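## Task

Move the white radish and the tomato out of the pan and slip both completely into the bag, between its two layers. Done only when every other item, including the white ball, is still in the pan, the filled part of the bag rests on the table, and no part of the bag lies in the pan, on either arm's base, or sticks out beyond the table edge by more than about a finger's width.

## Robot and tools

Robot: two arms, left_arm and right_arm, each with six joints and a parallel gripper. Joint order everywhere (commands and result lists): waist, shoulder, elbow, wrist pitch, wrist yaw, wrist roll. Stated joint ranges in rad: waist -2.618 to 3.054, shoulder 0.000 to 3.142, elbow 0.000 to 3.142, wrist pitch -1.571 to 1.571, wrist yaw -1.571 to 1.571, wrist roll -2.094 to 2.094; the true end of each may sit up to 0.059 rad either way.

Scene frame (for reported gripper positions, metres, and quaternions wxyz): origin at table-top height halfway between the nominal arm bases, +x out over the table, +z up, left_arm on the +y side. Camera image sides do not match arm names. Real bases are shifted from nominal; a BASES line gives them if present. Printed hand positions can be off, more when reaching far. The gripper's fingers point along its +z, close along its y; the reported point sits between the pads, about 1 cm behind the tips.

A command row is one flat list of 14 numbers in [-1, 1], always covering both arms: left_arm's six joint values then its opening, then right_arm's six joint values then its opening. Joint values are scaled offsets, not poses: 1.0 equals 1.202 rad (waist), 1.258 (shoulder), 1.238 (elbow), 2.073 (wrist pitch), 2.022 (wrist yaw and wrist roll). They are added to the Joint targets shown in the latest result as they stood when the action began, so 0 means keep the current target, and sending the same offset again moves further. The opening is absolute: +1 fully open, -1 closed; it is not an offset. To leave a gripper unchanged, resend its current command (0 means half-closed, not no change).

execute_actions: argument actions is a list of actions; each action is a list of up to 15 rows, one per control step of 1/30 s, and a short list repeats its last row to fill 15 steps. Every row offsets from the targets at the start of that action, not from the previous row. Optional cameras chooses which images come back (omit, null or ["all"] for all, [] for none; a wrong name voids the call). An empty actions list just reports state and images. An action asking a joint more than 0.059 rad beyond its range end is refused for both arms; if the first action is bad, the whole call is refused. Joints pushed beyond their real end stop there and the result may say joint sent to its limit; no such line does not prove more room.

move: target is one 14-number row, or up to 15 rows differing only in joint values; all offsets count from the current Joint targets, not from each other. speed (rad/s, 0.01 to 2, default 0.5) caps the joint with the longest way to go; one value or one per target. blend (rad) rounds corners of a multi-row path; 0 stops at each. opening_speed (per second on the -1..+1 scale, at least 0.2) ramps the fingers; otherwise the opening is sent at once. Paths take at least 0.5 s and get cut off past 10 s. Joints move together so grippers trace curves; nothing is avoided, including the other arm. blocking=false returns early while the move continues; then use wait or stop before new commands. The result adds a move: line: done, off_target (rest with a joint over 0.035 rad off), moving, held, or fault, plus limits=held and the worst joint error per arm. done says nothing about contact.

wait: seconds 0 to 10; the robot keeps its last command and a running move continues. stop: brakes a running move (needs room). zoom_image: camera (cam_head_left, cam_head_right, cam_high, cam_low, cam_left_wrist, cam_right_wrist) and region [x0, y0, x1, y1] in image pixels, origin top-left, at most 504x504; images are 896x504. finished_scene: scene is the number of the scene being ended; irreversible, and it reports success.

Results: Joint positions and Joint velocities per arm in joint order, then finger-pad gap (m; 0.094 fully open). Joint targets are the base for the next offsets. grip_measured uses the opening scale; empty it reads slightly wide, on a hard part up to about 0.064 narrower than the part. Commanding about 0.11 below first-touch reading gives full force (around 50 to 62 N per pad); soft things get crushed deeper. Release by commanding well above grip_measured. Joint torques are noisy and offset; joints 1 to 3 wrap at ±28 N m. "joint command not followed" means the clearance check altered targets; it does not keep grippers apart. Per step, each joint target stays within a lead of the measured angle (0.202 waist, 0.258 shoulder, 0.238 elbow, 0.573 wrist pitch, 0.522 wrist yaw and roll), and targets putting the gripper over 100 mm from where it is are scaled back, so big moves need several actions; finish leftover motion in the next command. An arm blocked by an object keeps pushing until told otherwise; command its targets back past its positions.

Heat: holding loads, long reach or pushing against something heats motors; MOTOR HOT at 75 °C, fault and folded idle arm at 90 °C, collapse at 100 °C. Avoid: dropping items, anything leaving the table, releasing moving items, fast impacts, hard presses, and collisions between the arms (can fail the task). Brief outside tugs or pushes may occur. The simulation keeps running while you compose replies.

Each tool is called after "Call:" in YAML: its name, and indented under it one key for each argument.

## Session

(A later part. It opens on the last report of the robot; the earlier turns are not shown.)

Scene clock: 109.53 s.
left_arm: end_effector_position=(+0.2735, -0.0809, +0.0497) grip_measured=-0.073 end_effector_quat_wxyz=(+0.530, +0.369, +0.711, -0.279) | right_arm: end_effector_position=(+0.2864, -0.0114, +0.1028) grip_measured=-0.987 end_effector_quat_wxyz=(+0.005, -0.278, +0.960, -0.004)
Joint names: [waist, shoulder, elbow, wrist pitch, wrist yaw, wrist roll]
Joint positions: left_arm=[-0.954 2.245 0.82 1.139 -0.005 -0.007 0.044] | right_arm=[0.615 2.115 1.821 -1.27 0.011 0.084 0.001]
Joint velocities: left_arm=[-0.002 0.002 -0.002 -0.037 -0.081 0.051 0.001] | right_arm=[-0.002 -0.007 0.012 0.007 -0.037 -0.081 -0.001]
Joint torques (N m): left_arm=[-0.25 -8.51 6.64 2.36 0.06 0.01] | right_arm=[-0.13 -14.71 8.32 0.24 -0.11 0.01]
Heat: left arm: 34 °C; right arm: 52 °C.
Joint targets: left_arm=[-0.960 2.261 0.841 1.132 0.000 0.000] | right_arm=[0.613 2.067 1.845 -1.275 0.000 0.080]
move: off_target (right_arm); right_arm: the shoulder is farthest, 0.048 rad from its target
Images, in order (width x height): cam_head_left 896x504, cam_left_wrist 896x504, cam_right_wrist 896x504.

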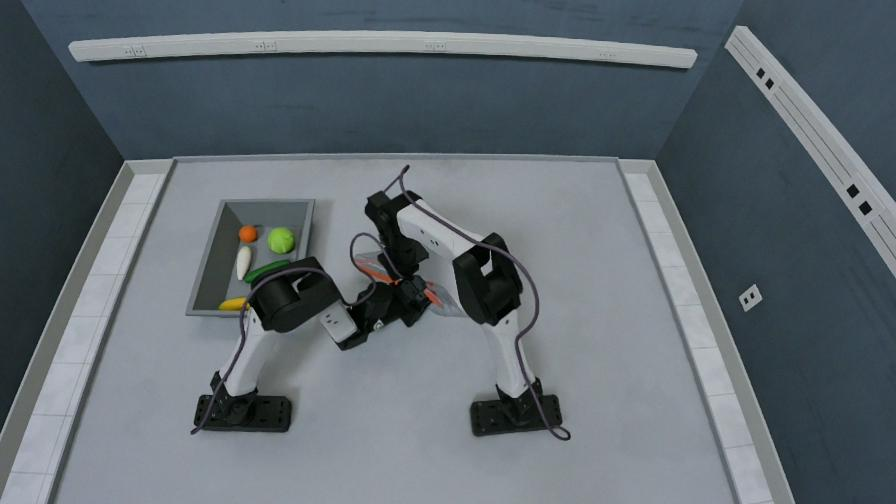

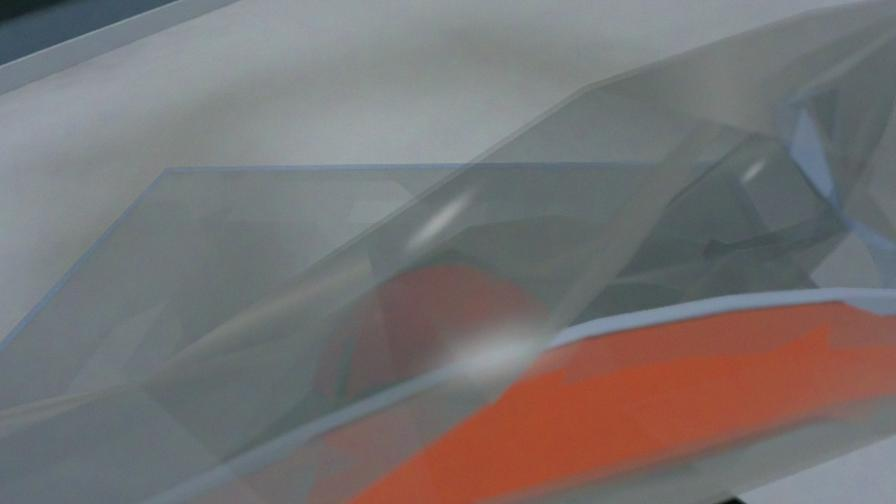

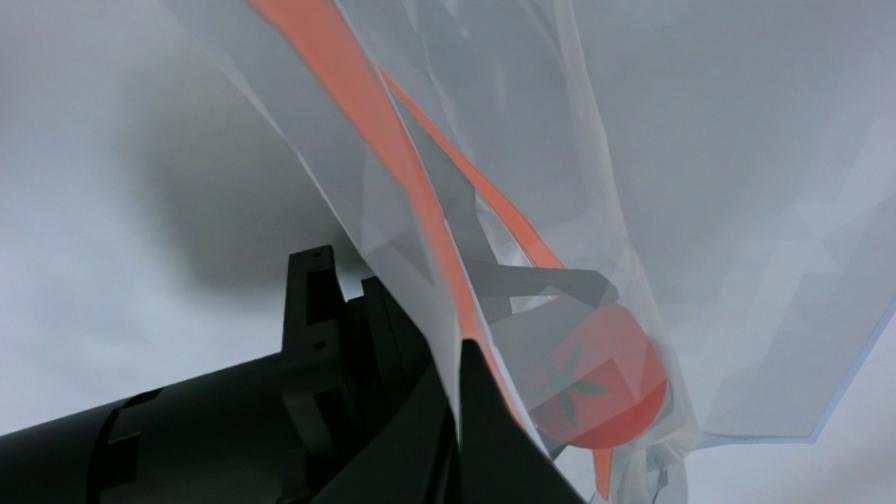

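Call:
move:
  target:
    - [0,-0.1089,-0.2108,0.06,0,0,-0.1,0,0,0,0,0,0,-1]
    - [0,-0.1828,-0.4087,0.1322,0,0,-0.1,0,0,0,0,0,0,-1]
  speed: 0.4
  blend: 0.05
  cameras: ["cam_left_wrist","cam_right_wrist"]

Scene clock: 113.13 s.
left_arm: end_effector_position=(+0.2085, +0.0138, +0.0523) grip_measured=-0.073 end_effector_quat_wxyz=(+0.519, +0.373, +0.719, -0.273) | right_arm: end_effector_position=(+0.2860, -0.0108, +0.1028) grip_measured=-0.987 end_effector_quat_wxyz=(+0.004, -0.278, +0.960, -0.002)
Joint names: [waist, shoulder, elbow, wrist pitch, wrist yaw, wrist roll]
Joint positions: left_arm=[-0.954 2.056 0.34 1.399 -0.005 -0.007 0.044] | right_arm=[0.615 2.115 1.821 -1.27 0.006 0.084 0.001]
Joint velocities: left_arm=[-0.002 0.022 -0.012 -0.007 0.037 0.007 0.001] | right_arm=[-0.012 -0.007 0.002 -0.022 0.081 0.022 0]
Joint torques (N m): left_arm=[-0.27 -8.65 2.15 2.51 0.05 0.01] | right_arm=[-0.16 -14.71 8.32 0.25 -0.09 0.01]
Heat: left arm: 35 °C; right arm: 53 °C.
Joint targets: left_arm=[-0.960 2.032 0.334 1.407 0.000 0.000] | right_arm=[0.613 2.067 1.845 -1.275 0.000 0.080]
move: off_target (right_arm); right_arm: the shoulder is farthest, 0.048 rad from its target
Images, in order (width x height): cam_left_wrist 896x504, cam_right_wrist 896x504.

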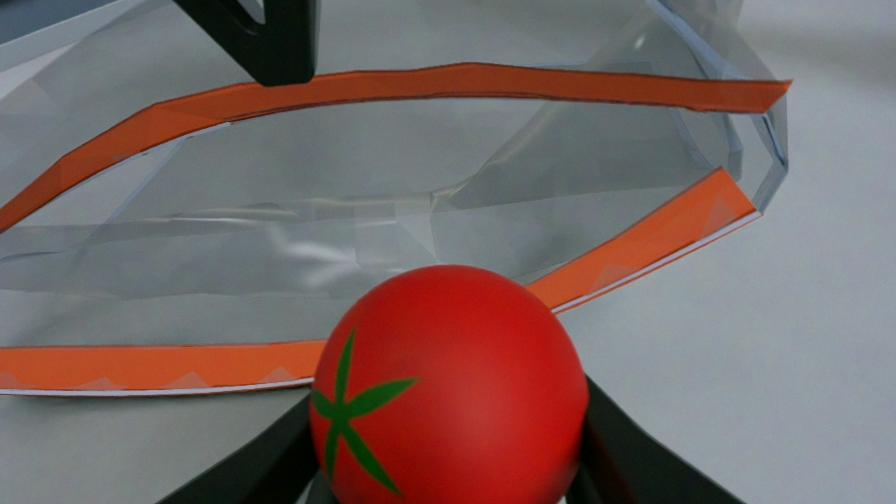

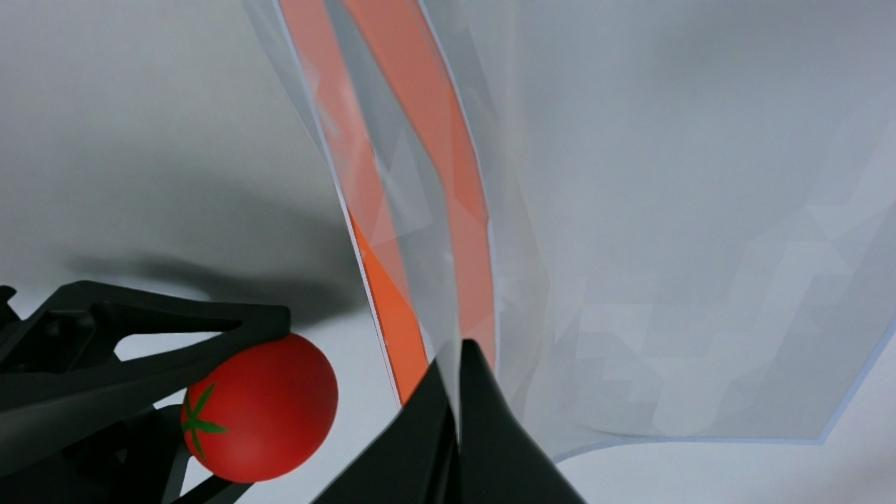

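Call:
move:
  target:
    - [0.083,0,0,0,0,0,-0.1,0,-0.2361,-0.3845,0.2422,0,0,-1]
    - [0.166,0,0,0,0,0,-0.1,0,-0.407,-0.7149,0.493,0,0,-1]
  speed: 0.35
  blend: 0.05
  cameras: ["cam_left_wrist","cam_right_wrist","cam_head_left"]

Scene clock: 117.30 s.
left_arm: end_effector_position=(+0.2660, +0.0619, +0.0525) grip_measured=-0.073 end_effector_quat_wxyz=(+0.543, +0.304, +0.750, -0.224) | right_arm: end_effector_position=(+0.2869, -0.0100, +0.1107) grip_measured=-0.987 end_effector_quat_wxyz=(+0.306, -0.262, +0.908, +0.114)
Joint names: [waist, shoulder, elbow, wrist pitch, wrist yaw, wrist roll]
Joint positions: left_arm=[-0.767 2.056 0.34 1.4 -0.005 -0.007 0.044] | right_arm=[0.615 1.595 0.963 -0.275 0.006 0.084 0.001]
Joint velocities: left_arm=[-0.012 0.017 0.012 0.007 -0.007 -0.022 0] | right_arm=[-0.012 0.012 -0.017 -0.007 -0.007 -0.022 0]
Joint torques (N m): left_arm=[0.66 -8.65 2.14 2.48 0.07 0.01] | right_arm=[-0.09 -10.22 6.32 1.62 -0.08 0]
Heat: left arm: 36 °C; right arm: 53 °C.
Joint targets: left_arm=[-0.760 2.032 0.334 1.406 0.000 0.000] | right_arm=[0.613 1.556 0.960 -0.253 0.000 0.080]
move: off_target (right_arm); right_arm: the shoulder is farthest, 0.040 rad from its target
Images, in order (width x height): cam_head_left 896x504, cam_left_wrist 896x504, cam_right_wrist 896x504.

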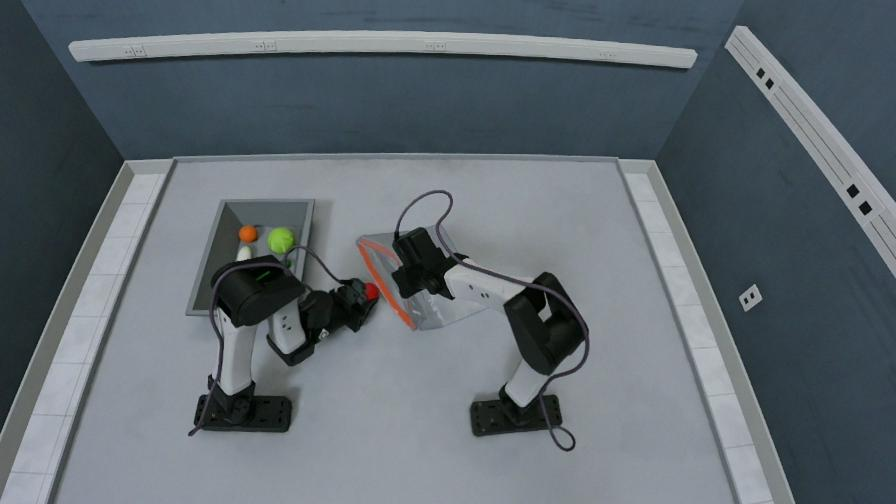

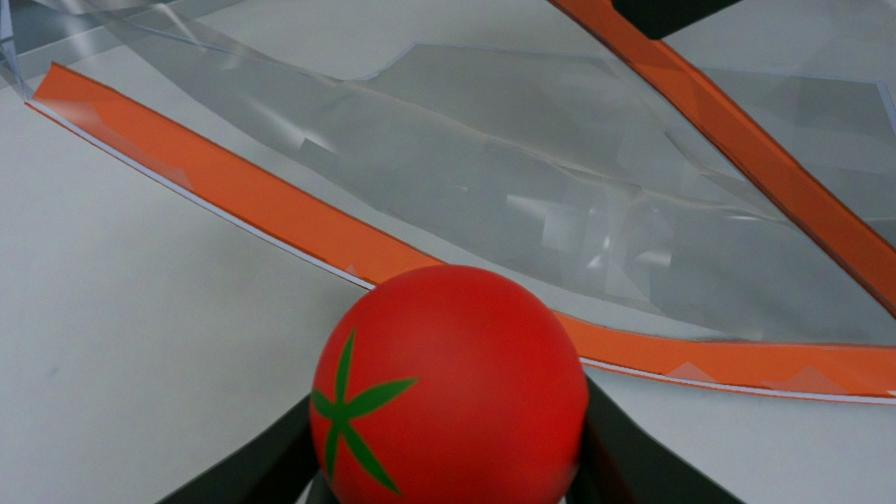

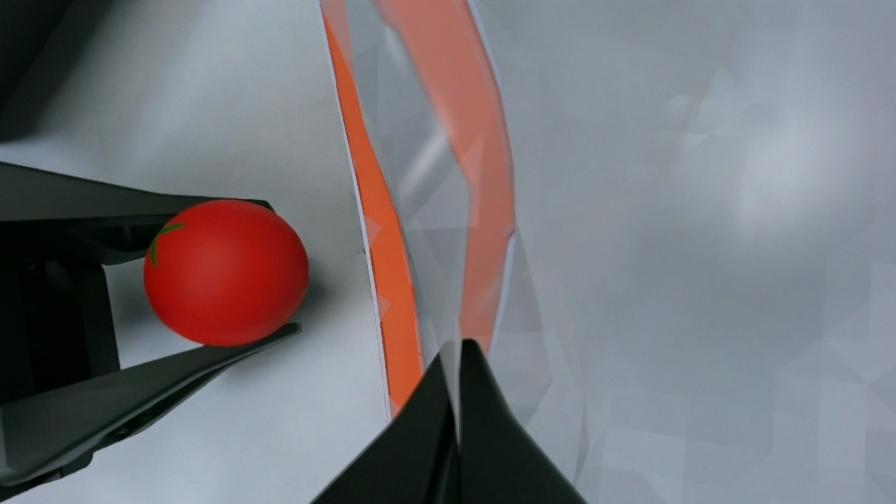

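Call:
move:
  target:
    - [-0.015,0.0938,0.2132,-0.0753,0,0,-0.1,0,0,0,0,0,0,-1]
    - [-0.03,0.2226,0.4354,-0.1302,0,0,-0.1,0,0,0,0,0,0,-1]
  speed: 0.3
  blend: 0.05
  cameras: ["cam_left_wrist","cam_right_wrist","cam_head_left"]

Scene clock: 120.60 s.
left_arm: end_effector_position=(+0.3449, -0.0292, +0.0432) grip_measured=-0.073 end_effector_quat_wxyz=(+0.556, +0.306, +0.736, -0.235) | right_arm: end_effector_position=(+0.2958, -0.0228, +0.1108) grip_measured=-0.987 end_effector_quat_wxyz=(+0.314, -0.247, +0.912, +0.089)
Joint names: [waist, shoulder, elbow, wrist pitch, wrist yaw, wrist roll]
Joint positions: left_arm=[-0.784 2.29 0.846 1.17 -0.005 -0.007 0.044] | right_arm=[0.598 1.595 0.963 -0.276 0.056 0.084 0.001]
Joint velocities: left_arm=[0.007 0.002 0.002 0.022 -0.066 -0.022 -0.001] | right_arm=[-0.002 -0.002 -0.002 -0.007 -0.037 0.081 0.001]
Joint torques (N m): left_arm=[-0.73 -8.27 7.23 2.08 0.06 0.01] | right_arm=[1.55 -10.24 6.35 1.61 -0.53 0]
Heat: left arm: 36 °C; right arm: 52 °C.
Joint targets: left_arm=[-0.796 2.312 0.873 1.137 0.000 0.000] | right_arm=[0.613 1.556 0.960 -0.253 0.000 0.080]
move: off_target (right_arm); right_arm: the wrist yaw is farthest, 0.056 rad from its target
Images, in order (width x height): cam_head_left 896x504, cam_left_wrist 896x504, cam_right_wrist 896x504.

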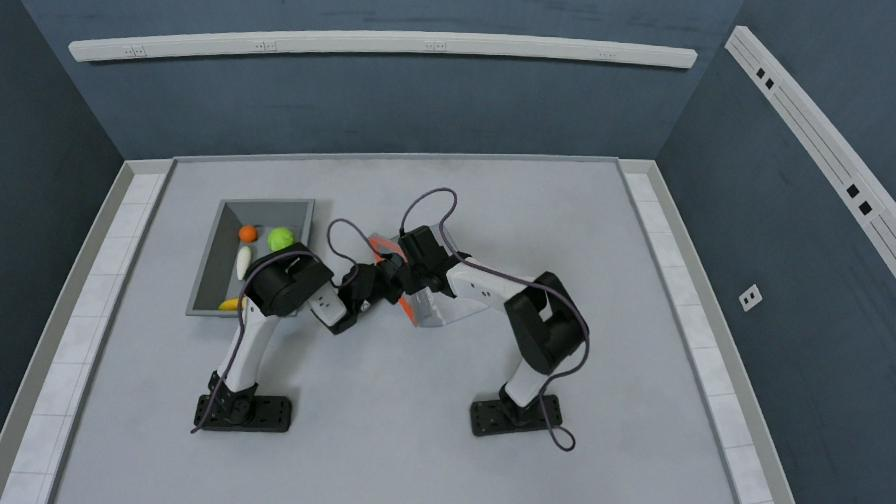

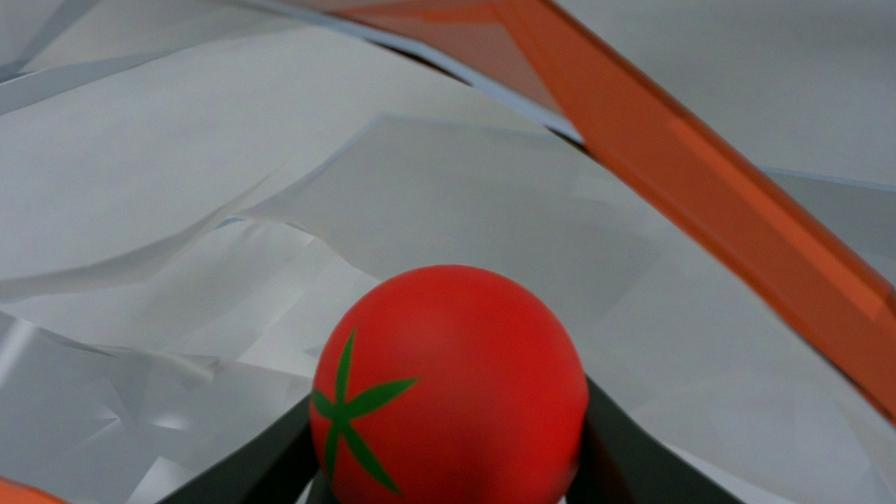

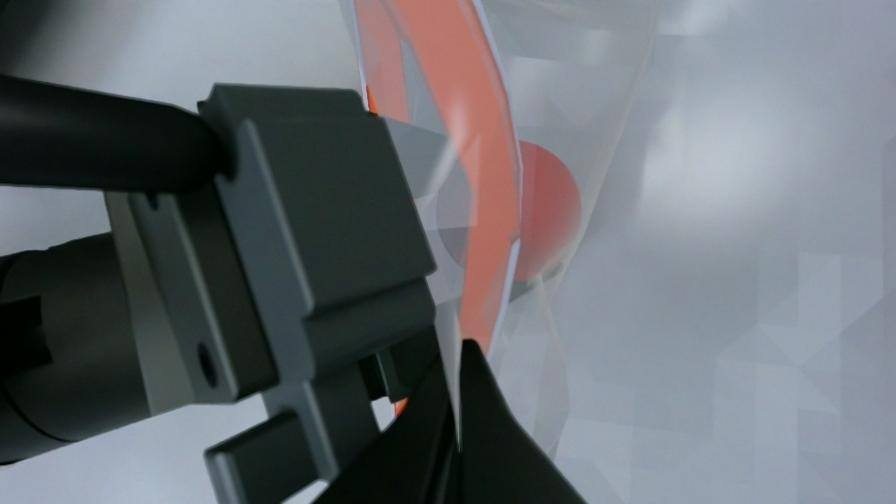

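Call:
move:
  target: [0,-0.0254,-0.0444,0.0111,0,0,-0.1,0,0,0,0,0,0,-1]
  speed: 0.2
  cameras: ["cam_left_wrist","cam_right_wrist"]

Scene clock: 121.93 s.
left_arm: end_effector_position=(+0.3385, -0.0259, +0.0359) grip_measured=-0.073 end_effector_quat_wxyz=(+0.547, +0.310, +0.742, -0.233) | right_arm: end_effector_position=(+0.2925, -0.0180, +0.1107) grip_measured=-0.987 end_effector_quat_wxyz=(+0.310, -0.252, +0.911, +0.102)
Joint names: [waist, shoulder, elbow, wrist pitch, wrist yaw, wrist roll]
Joint positions: left_arm=[-0.788 2.29 0.824 1.169 -0.005 -0.007 0.044] | right_arm=[0.601 1.595 0.963 -0.276 0.029 0.084 0.001]
Joint velocities: left_arm=[-0.007 -0.012 0.007 -0.022 -0.066 -0.007 -0.001] | right_arm=[-0.022 -0.002 0.007 0.007 -0.022 0.007 0]
Joint torques (N m): left_arm=[-0.4 -10.7 3.81 2.32 0.06 0.01] | right_arm=[1.24 -10.24 6.35 1.59 -0.28 0]
Heat: left arm: 36 °C; right arm: 51 °C.
Joint targets: left_arm=[-0.796 2.280 0.818 1.160 0.000 0.000] | right_arm=[0.613 1.556 0.960 -0.253 0.000 0.080]
move: off_target (right_arm); right_arm: the shoulder is farthest, 0.039 rad from its target
Images, in order (width x height): cam_left_wrist 896x504, cam_right_wrist 896x504.

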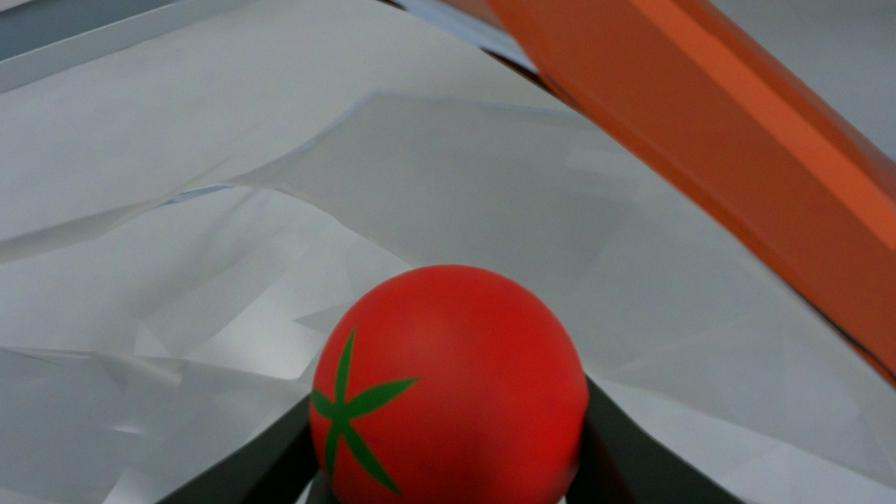

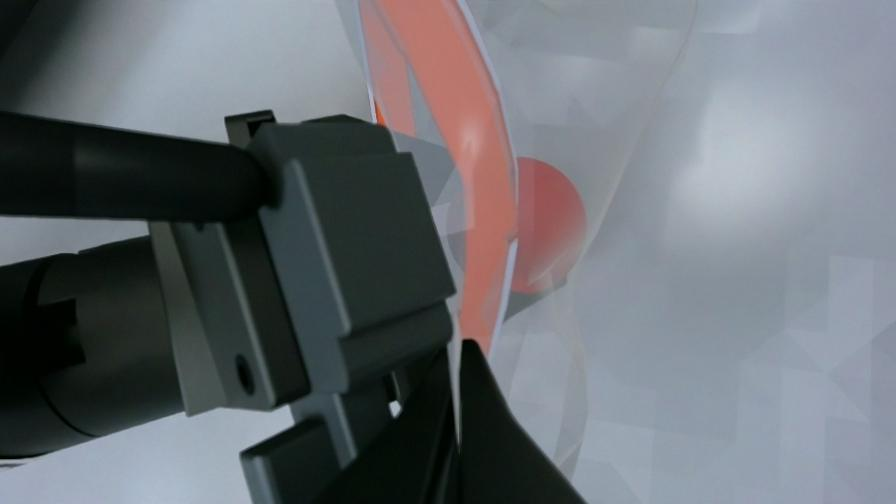

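Call:
move:
  target: [0,0,0,0,0,0,0.4,0,0,0,0,0,0,-1]
  opening_speed: 0.5
  cameras: ["cam_left_wrist","cam_right_wrist"]

Scene clock: 123.67 s.
left_arm: end_effector_position=(+0.3385, -0.0259, +0.0359) grip_measured=+0.398 end_effector_quat_wxyz=(+0.547, +0.310, +0.742, -0.233) | right_arm: end_effector_position=(+0.2925, -0.0179, +0.1107) grip_measured=-0.987 end_effector_quat_wxyz=(+0.310, -0.252, +0.911, +0.102)
Joint names: [waist, shoulder, elbow, wrist pitch, wrist yaw, wrist roll]
Joint positions: left_arm=[-0.788 2.29 0.824 1.169 -0.005 -0.007 0.066] | right_arm=[0.601 1.595 0.963 -0.276 0.028 0.084 0.001]
Joint velocities: left_arm=[0.012 -0.007 -0.017 -0.007 -0.11 -0.037 0.001] | right_arm=[-0.007 0.002 -0.007 0.007 0.007 -0.037 0]
Joint torques (N m): left_arm=[-0.43 -10.67 3.84 2.31 0.05 0.03] | right_arm=[1.24 -10.24 6.35 1.59 -0.28 0]
Heat: left arm: 36 °C; right arm: 51 °C.
Joint targets: left_arm=[-0.796 2.280 0.818 1.160 0.000 0.000] | right_arm=[0.613 1.556 0.960 -0.253 0.000 0.080]
move: off_target (right_arm); right_arm: the shoulder is farthest, 0.039 rad from its target
Images, in order (width x height): cam_left_wrist 896x504, cam_right_wrist 896x504.

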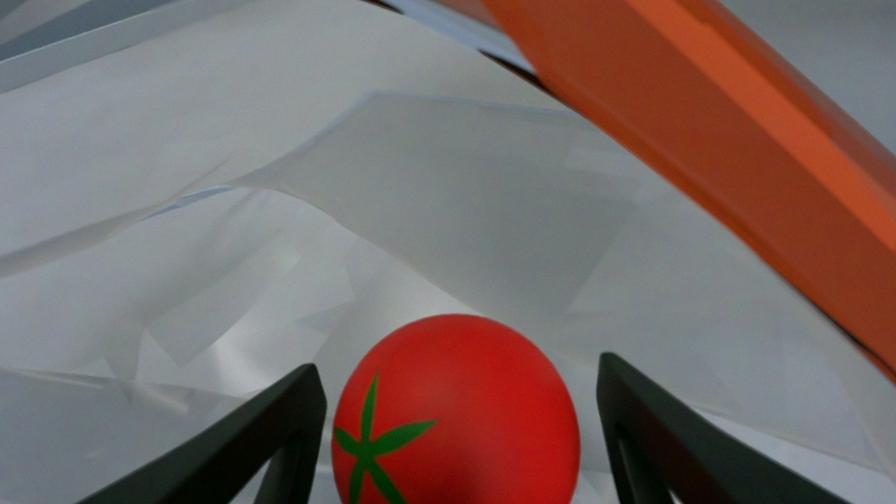

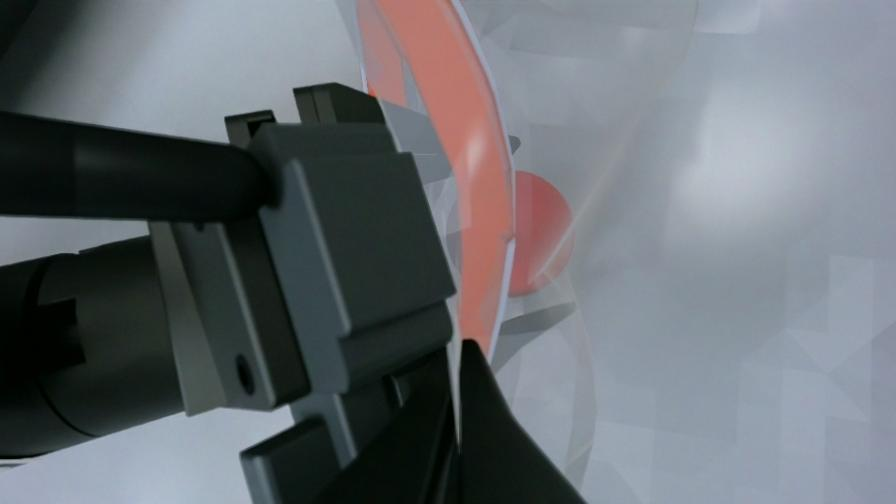

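Call:
move:
  target:
    - [0.0, -0.119, -0.184, 0.043, 0, 0, 0.4, 0, 0, 0, 0, 0, 0, -1]
    - [0.03, -0.197, -0.391, 0.119, 0, 0, 0.4, 0, 0, 0, 0, 0, 0, -1]
  speed: 0.4
  blend: 0.05
  cameras: ["cam_left_wrist", "cam_right_wrist", "cam_high"]

Scene clock: 126.73 s.
left_arm: end_effector_position=(+0.2662, +0.0618, +0.0531) grip_measured=+0.398 end_effector_quat_wxyz=(+0.544, +0.304, +0.750, -0.224) | right_arm: end_effector_position=(+0.2890, -0.0125, +0.1109) grip_measured=-0.987 end_effector_quat_wxyz=(+0.307, -0.259, +0.909, +0.113)
Joint names: [waist, shoulder, elbow, wrist pitch, wrist yaw, wrist roll]
Joint positions: left_arm=[-0.766 2.056 0.341 1.401 -0.005 -0.007 0.066] | right_arm=[0.607 1.595 0.963 -0.274 0.007 0.084 0.001]
Joint velocities: left_arm=[-0.007 0.007 -0.002 -0.022 0.051 -0.051 0] | right_arm=[0.002 -0.002 -0.002 -0.051 -0.037 0.051 0]
Joint torques (N m): left_arm=[0.66 -8.64 2.13 2.48 0.05 0.02] | right_arm=[0.7 -10.25 6.37 1.58 -0.09 0]
Heat: left arm: 37 °C; right arm: 50 °C.
Joint targets: left_arm=[-0.760 2.032 0.334 1.406 0.000 0.000] | right_arm=[0.613 1.556 0.960 -0.253 0.000 0.080]
move: off_target (right_arm); right_arm: the shoulder is farthest, 0.039 rad from its target
Images, in order (width x height): cam_high 896x504, cam_left_wrist 896x504, cam_right_wrist 896x504.

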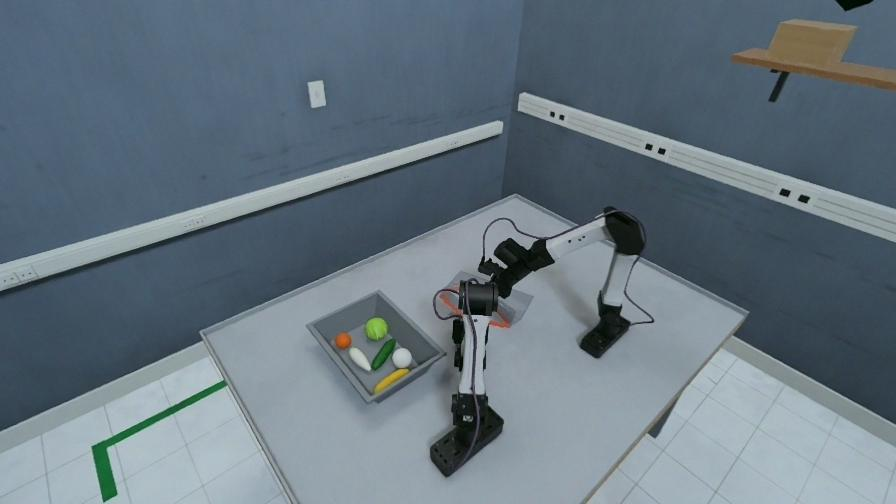

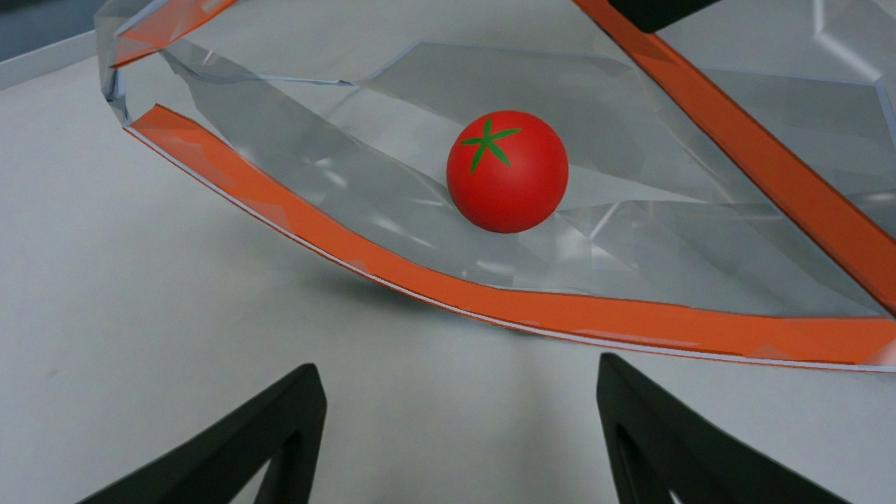

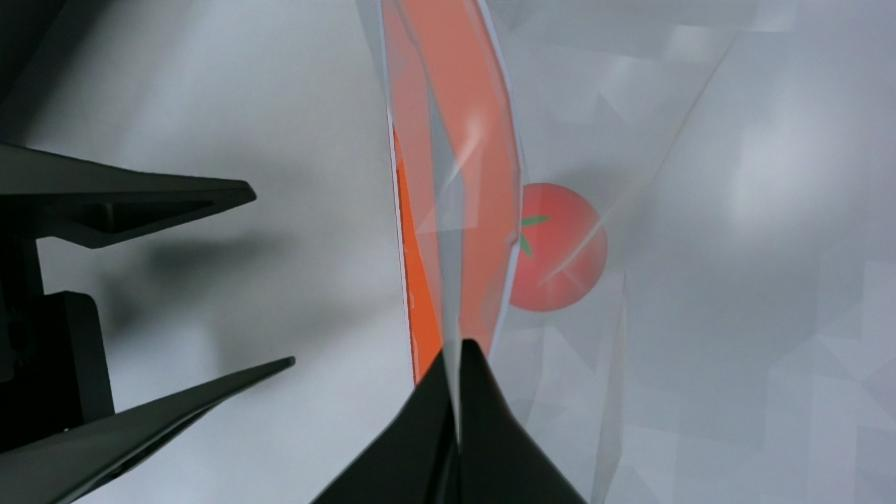

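Call:
move:
  target:
    - [0.0, -0.657, -0.067, -0.435, 0, 0, 0.4, 0, 0, 0, 0, 0, 0, -1]
    - [-0.03, -0.756, 0.209, -0.684, 0, 0, 0.4, 0, 0, 0, 0, 0, 0, -1]
    - [0.60, -0.582, 0.619, -0.968, 0, 0, 0.4, 0, 0, 0, 0, 0, 0, -1]
  speed: 0.9
  blend: 0.1
  cameras: ["cam_left_wrist"]

Call:
move:
  target: [0.049, 0.215, 0.384, -0.262, 0, 0, 0.4, 0, 0, 0, 0, 0, 0, -1]
  speed: 0.8
  cameras: ["cam_left_wrist", "cam_high", "cam_right_wrist"]

Scene clock: 131.10 s.
left_arm: end_effector_position=(+0.3510, +0.3229, +0.2338) grip_measured=+0.398 end_effector_quat_wxyz=(+0.380, +0.023, +0.924, -0.011) | right_arm: end_effector_position=(+0.2890, -0.0125, +0.1109) grip_measured=-0.987 end_effector_quat_wxyz=(+0.307, -0.259, +0.909, +0.113)
Joint names: [waist, shoulder, elbow, wrist pitch, wrist yaw, wrist roll]
Joint positions: left_arm=[-0.042 1.285 1.079 -0.584 -0.002 -0.007 0.066] | right_arm=[0.607 1.595 0.963 -0.274 0.006 0.084 0.001]
Joint velocities: left_arm=[0.007 0.002 0.012 -0.051 -0.051 0.007 -0.002] | right_arm=[0.002 0.007 -0.012 0.022 0.051 -0.022 0]
Joint torques (N m): left_arm=[0.4 -3.6 10.51 1.78 0.03 0.01] | right_arm=[0.62 -10.22 6.35 1.58 -0.08 0]
Heat: left arm: 37 °C; right arm: 49 °C.
Joint targets: left_arm=[-0.039 1.300 1.101 -0.600 0.000 0.000] | right_arm=[0.613 1.556 0.960 -0.253 0.000 0.080]
move: off_target (right_arm); right_arm: the shoulder is farthest, 0.039 rad from its target
Images, in order (width x height): cam_left_wrist 896x504.

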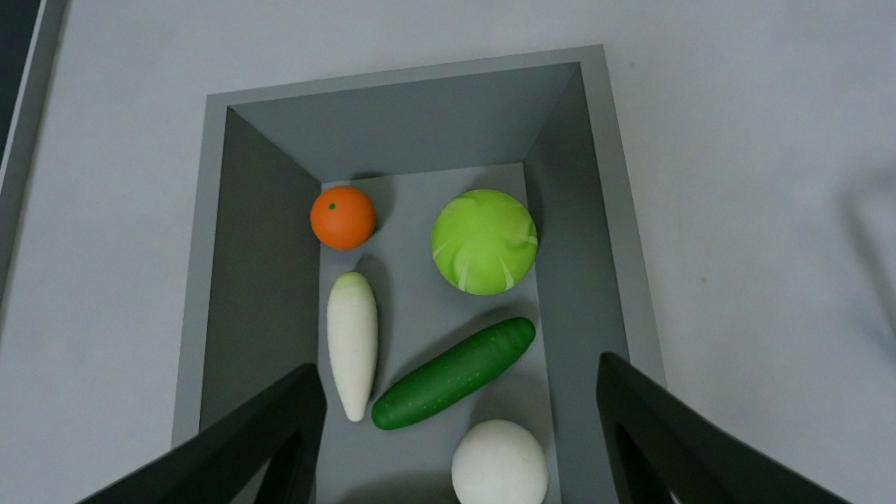

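Scene clock: 132.67 s.
left_arm: end_effector_position=(+0.3465, +0.3437, +0.2478) grip_measured=+0.398 end_effector_quat_wxyz=(+0.219, -0.003, +0.976, +0.000) | right_arm: end_effector_position=(+0.2890, -0.0125, +0.1109) grip_measured=-0.987 end_effector_quat_wxyz=(+0.307, -0.259, +0.909, +0.113)
Joint names: [waist, shoulder, elbow, wrist pitch, wrist yaw, wrist roll]
Joint positions: left_arm=[0.014 1.554 1.553 -1.129 -0.002 -0.007 0.066] | right_arm=[0.607 1.595 0.963 -0.274 0.006 0.084 0.001]
Joint velocities: left_arm=[0.002 0.007 0.002 0.007 -0.037 0.081 0] | right_arm=[-0.022 -0.017 0.017 -0.051 -0.066 0.051 -0.001]
Joint torques (N m): left_arm=[0.66 -5.29 9.87 1.23 0.01 0.01] | right_arm=[0.62 -10.24 6.32 1.57 -0.08 0]
Heat: left arm: 36 °C; right arm: 48 °C.
Joint targets: left_arm=[0.020 1.570 1.576 -1.143 0.000 0.000] | right_arm=[0.613 1.556 0.960 -0.253 0.000 0.080]
move: off_target (right_arm); right_arm: the shoulder is farthest, 0.039 rad from its target
Images, in order (width x height): cam_high 896x504, cam_left_wrist 896x504, cam_right_wrist 896x504.

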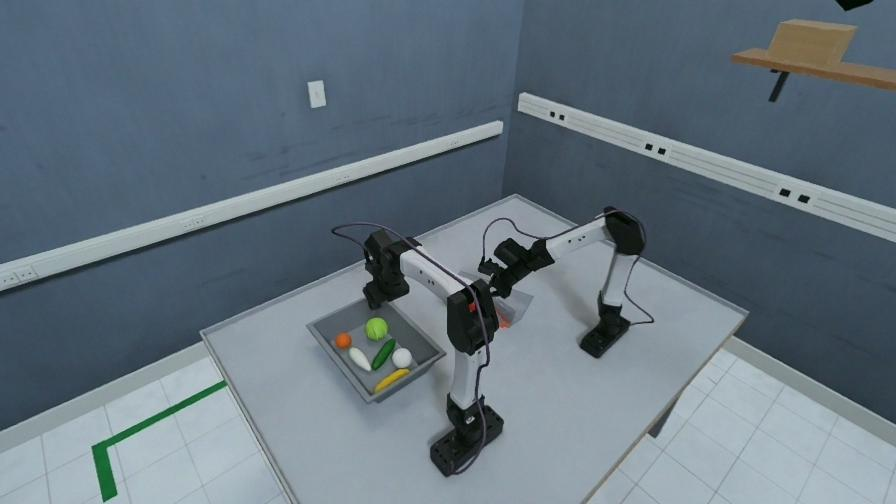

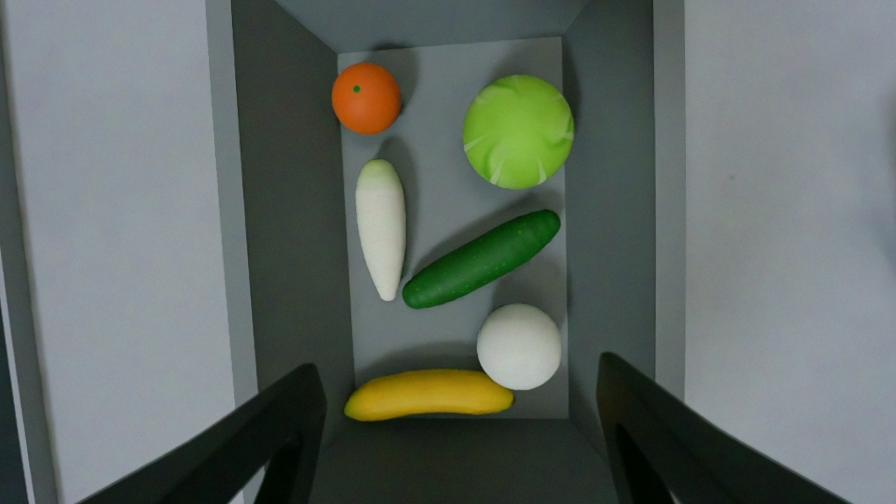

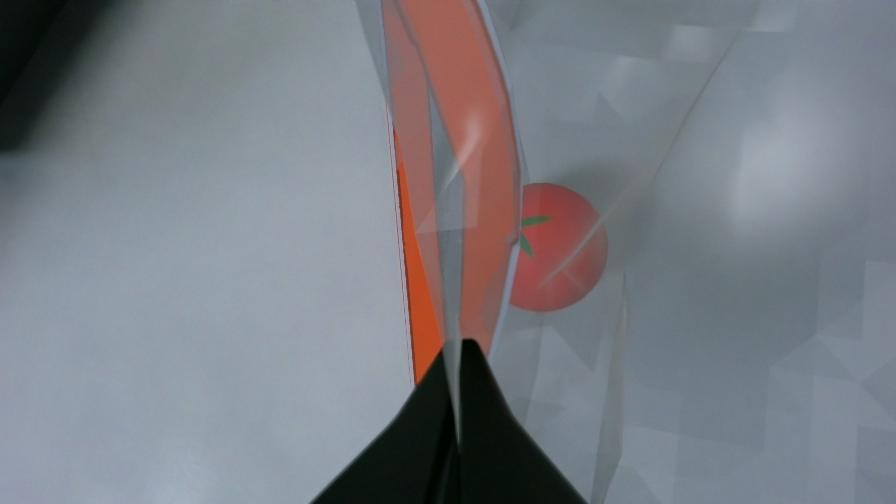

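Call:
move:
  target: [0.119, -0.1015, -0.736, 0.565, 0, 0, 0.1, 0, 0, 0, 0, 0, 0, -1]
  speed: 0.8
  cameras: ["cam_left_wrist", "cam_head_left"]

Scene clock: 137.83 s.
left_arm: end_effector_position=(+0.3608, +0.3984, +0.1070) grip_measured=+0.102 end_effector_quat_wxyz=(+0.390, -0.069, +0.918, +0.027) | right_arm: end_effector_position=(+0.2890, -0.0125, +0.1109) grip_measured=-0.987 end_effector_quat_wxyz=(+0.307, -0.259, +0.909, +0.113)
Joint names: [waist, shoulder, elbow, wrist pitch, wrist yaw, wrist roll]
Joint positions: left_arm=[0.157 1.462 0.674 0.022 -0.002 -0.007 0.052] | right_arm=[0.607 1.595 0.963 -0.274 0.006 0.084 0.001]
Joint velocities: left_arm=[0.002 -0.027 -0.017 0.007 -0.007 0.022 -0.001] | right_arm=[-0.012 -0.007 -0.027 0.022 -0.037 0.022 0.001]
Joint torques (N m): left_arm=[0.66 -7.08 6.6 2.1 0.02 0.01] | right_arm=[0.59 -10.22 6.34 1.58 -0.08 0]
Heat: left arm: 36 °C; right arm: 47 °C.
Joint targets: left_arm=[0.163 1.443 0.665 0.028 0.000 0.000] | right_arm=[0.613 1.556 0.960 -0.253 0.000 0.080]
move: off_target (right_arm); right_arm: the shoulder is farthest, 0.039 rad from its target
Images, in order (width x height): cam_head_left 896x504, cam_left_wrist 896x504.

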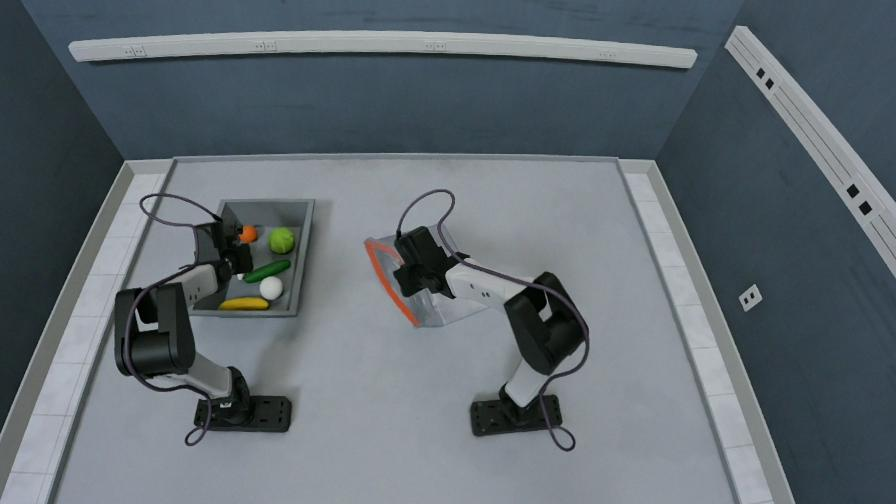

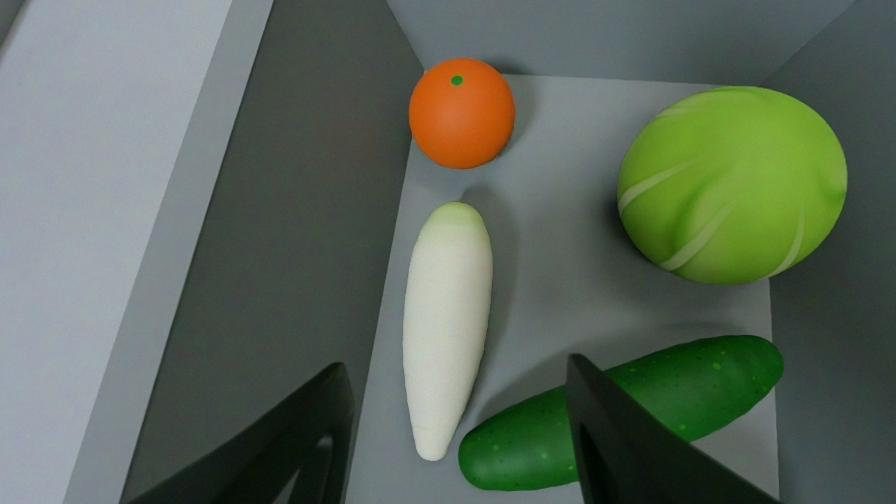

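Call:
move:
  target: [0.01, 0.122, -0.086, 0.1254, 0, 0, 0.1, 0, 0, 0, 0, 0, 0, -1]
  speed: 0.4
  cameras: ["cam_left_wrist"]

Scene clock: 140.03 s.
left_arm: end_effector_position=(+0.3622, +0.4027, +0.0689) grip_measured=+0.102 end_effector_quat_wxyz=(+0.405, -0.073, +0.911, +0.031) | right_arm: end_effector_position=(+0.2890, -0.0125, +0.1109) grip_measured=-0.987 end_effector_quat_wxyz=(+0.307, -0.259, +0.909, +0.113)
Joint names: [waist, shoulder, elbow, wrist pitch, wrist yaw, wrist roll]
Joint positions: left_arm=[0.168 1.584 0.567 0.282 -0.002 -0.007 0.052] | right_arm=[0.607 1.595 0.963 -0.274 0.006 0.084 0.001]
Joint velocities: left_arm=[-0.012 -0.002 0.002 0.066 -0.022 0.066 0] | right_arm=[-0.007 -0.017 0.007 0.007 -0.066 -0.022 0.001]
Joint torques (N m): left_arm=[0.77 -4.93 5.67 2.12 0.03 0.01] | right_arm=[0.64 -10.22 6.35 1.58 -0.08 0]
Heat: left arm: 36 °C; right arm: 47 °C.
Joint targets: left_arm=[0.175 1.596 0.558 0.288 0.000 0.000] | right_arm=[0.613 1.556 0.960 -0.253 0.000 0.080]
move: off_target (right_arm); right_arm: the shoulder is farthest, 0.039 rad from its target
Images, in order (width x height): cam_left_wrist 896x504.

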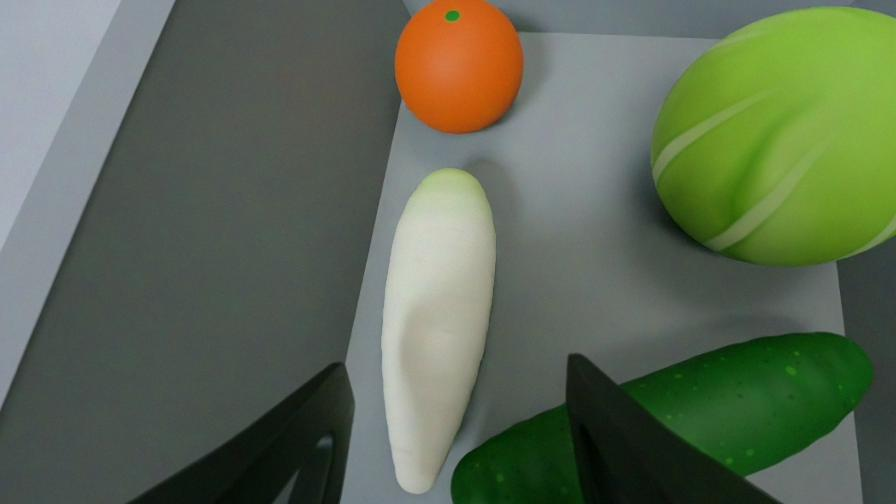

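Call:
move:
  target: [0.012, 0.1111, 0.0144, 0.0589, 0, 0, 0.1, 0, 0, 0, 0, 0, 0, -1]
  speed: 0.4
  cameras: ["cam_left_wrist"]

Scene clock: 142.47 s.
left_arm: end_effector_position=(+0.3710, +0.4102, +0.0435) grip_measured=+0.102 end_effector_quat_wxyz=(+0.404, -0.080, +0.911, +0.034) | right_arm: end_effector_position=(+0.2890, -0.0125, +0.1109) grip_measured=-0.987 end_effector_quat_wxyz=(+0.307, -0.259, +0.909, +0.113)
Joint names: [waist, shoulder, elbow, wrist pitch, wrist yaw, wrist roll]
Joint positions: left_arm=[0.183 1.717 0.568 0.413 -0.002 -0.007 0.052] | right_arm=[0.607 1.595 0.963 -0.274 0.006 0.084 0.001]
Joint velocities: left_arm=[-0.017 0.007 -0.007 0.007 0.022 -0.066 -0.001] | right_arm=[-0.007 -0.007 -0.002 -0.066 -0.037 -0.007 -0.001]
Joint torques (N m): left_arm=[0.59 -5.16 6.76 2.02 0.03 0.02] | right_arm=[0.62 -10.22 6.35 1.58 -0.08 0]
Heat: left arm: 36 °C; right arm: 47 °C.
Joint targets: left_arm=[0.189 1.735 0.576 0.410 0.000 0.000] | right_arm=[0.613 1.556 0.960 -0.253 0.000 0.080]
move: off_target (right_arm); right_arm: the shoulder is farthest, 0.039 rad from its target
Images, in order (width x height): cam_left_wrist 896x504.

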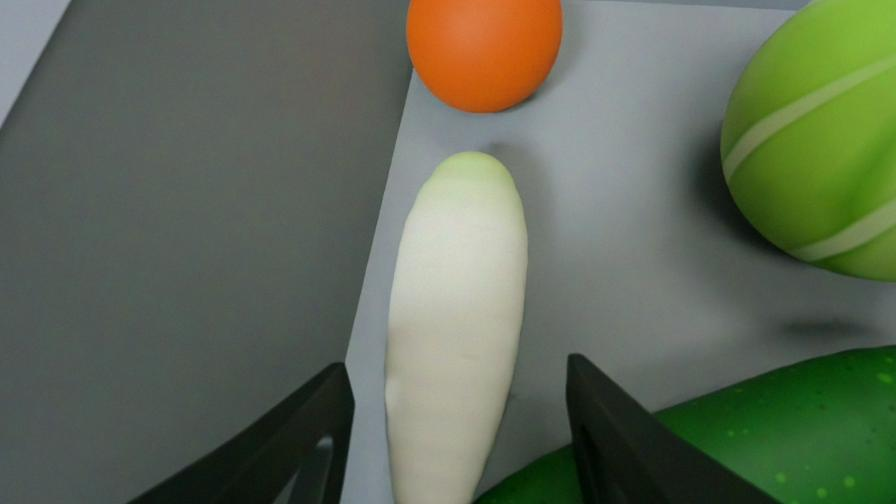

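Call:
move:
  target: [0.0, 0.0722, -0.0175, 0.0538, 0, 0, 0.1, 0, 0, 0, 0, 0, 0, -1]
  speed: 0.25
  cameras: ["cam_left_wrist"]

Scene clock: 143.77 s.
left_arm: end_effector_position=(+0.3855, +0.4148, +0.0403) grip_measured=+0.101 end_effector_quat_wxyz=(+0.434, -0.081, +0.896, +0.037) | right_arm: end_effector_position=(+0.2890, -0.0125, +0.1109) grip_measured=-0.987 end_effector_quat_wxyz=(+0.307, -0.259, +0.909, +0.113)
Joint names: [waist, shoulder, elbow, wrist pitch, wrist yaw, wrist roll]
Joint positions: left_arm=[0.188 1.798 0.568 0.561 -0.003 -0.007 0.052] | right_arm=[0.607 1.595 0.963 -0.274 0.006 0.084 0.001]
Joint velocities: left_arm=[0.002 -0.012 -0.002 -0.051 0.022 0.037 0.001] | right_arm=[0.007 -0.022 0.012 0.007 0.037 -0.051 0]
Joint torques (N m): left_arm=[0.28 -4.74 4.23 1.69 0.03 0.01] | right_arm=[0.59 -10.24 6.35 1.58 -0.08 0]
Heat: left arm: 36 °C; right arm: 47 °C.
Joint targets: left_arm=[0.189 1.827 0.555 0.521 0.000 0.000] | right_arm=[0.613 1.556 0.960 -0.253 0.000 0.080]
move: off_target (left_arm, right_arm); left_arm: the wrist pitch is farthest, 0.040 rad from its target; right_arm: the shoulder is farthest, 0.039 rad from its target
Images, in order (width x height): cam_left_wrist 896x504.

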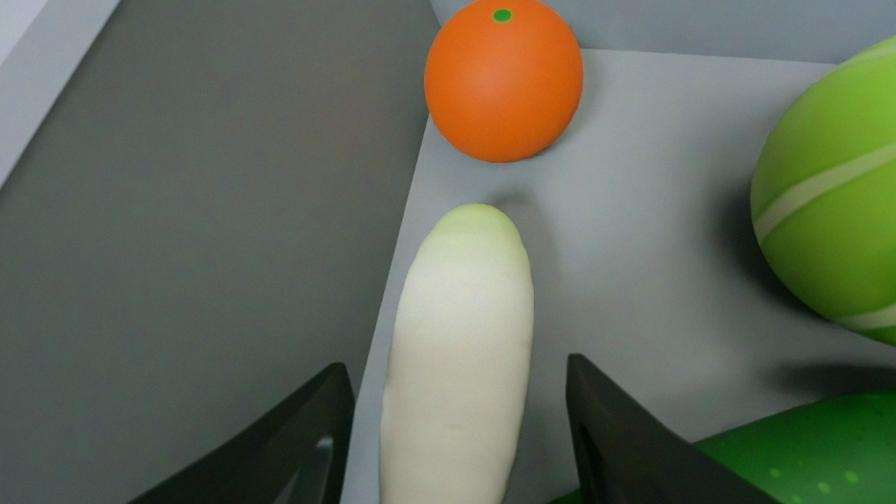

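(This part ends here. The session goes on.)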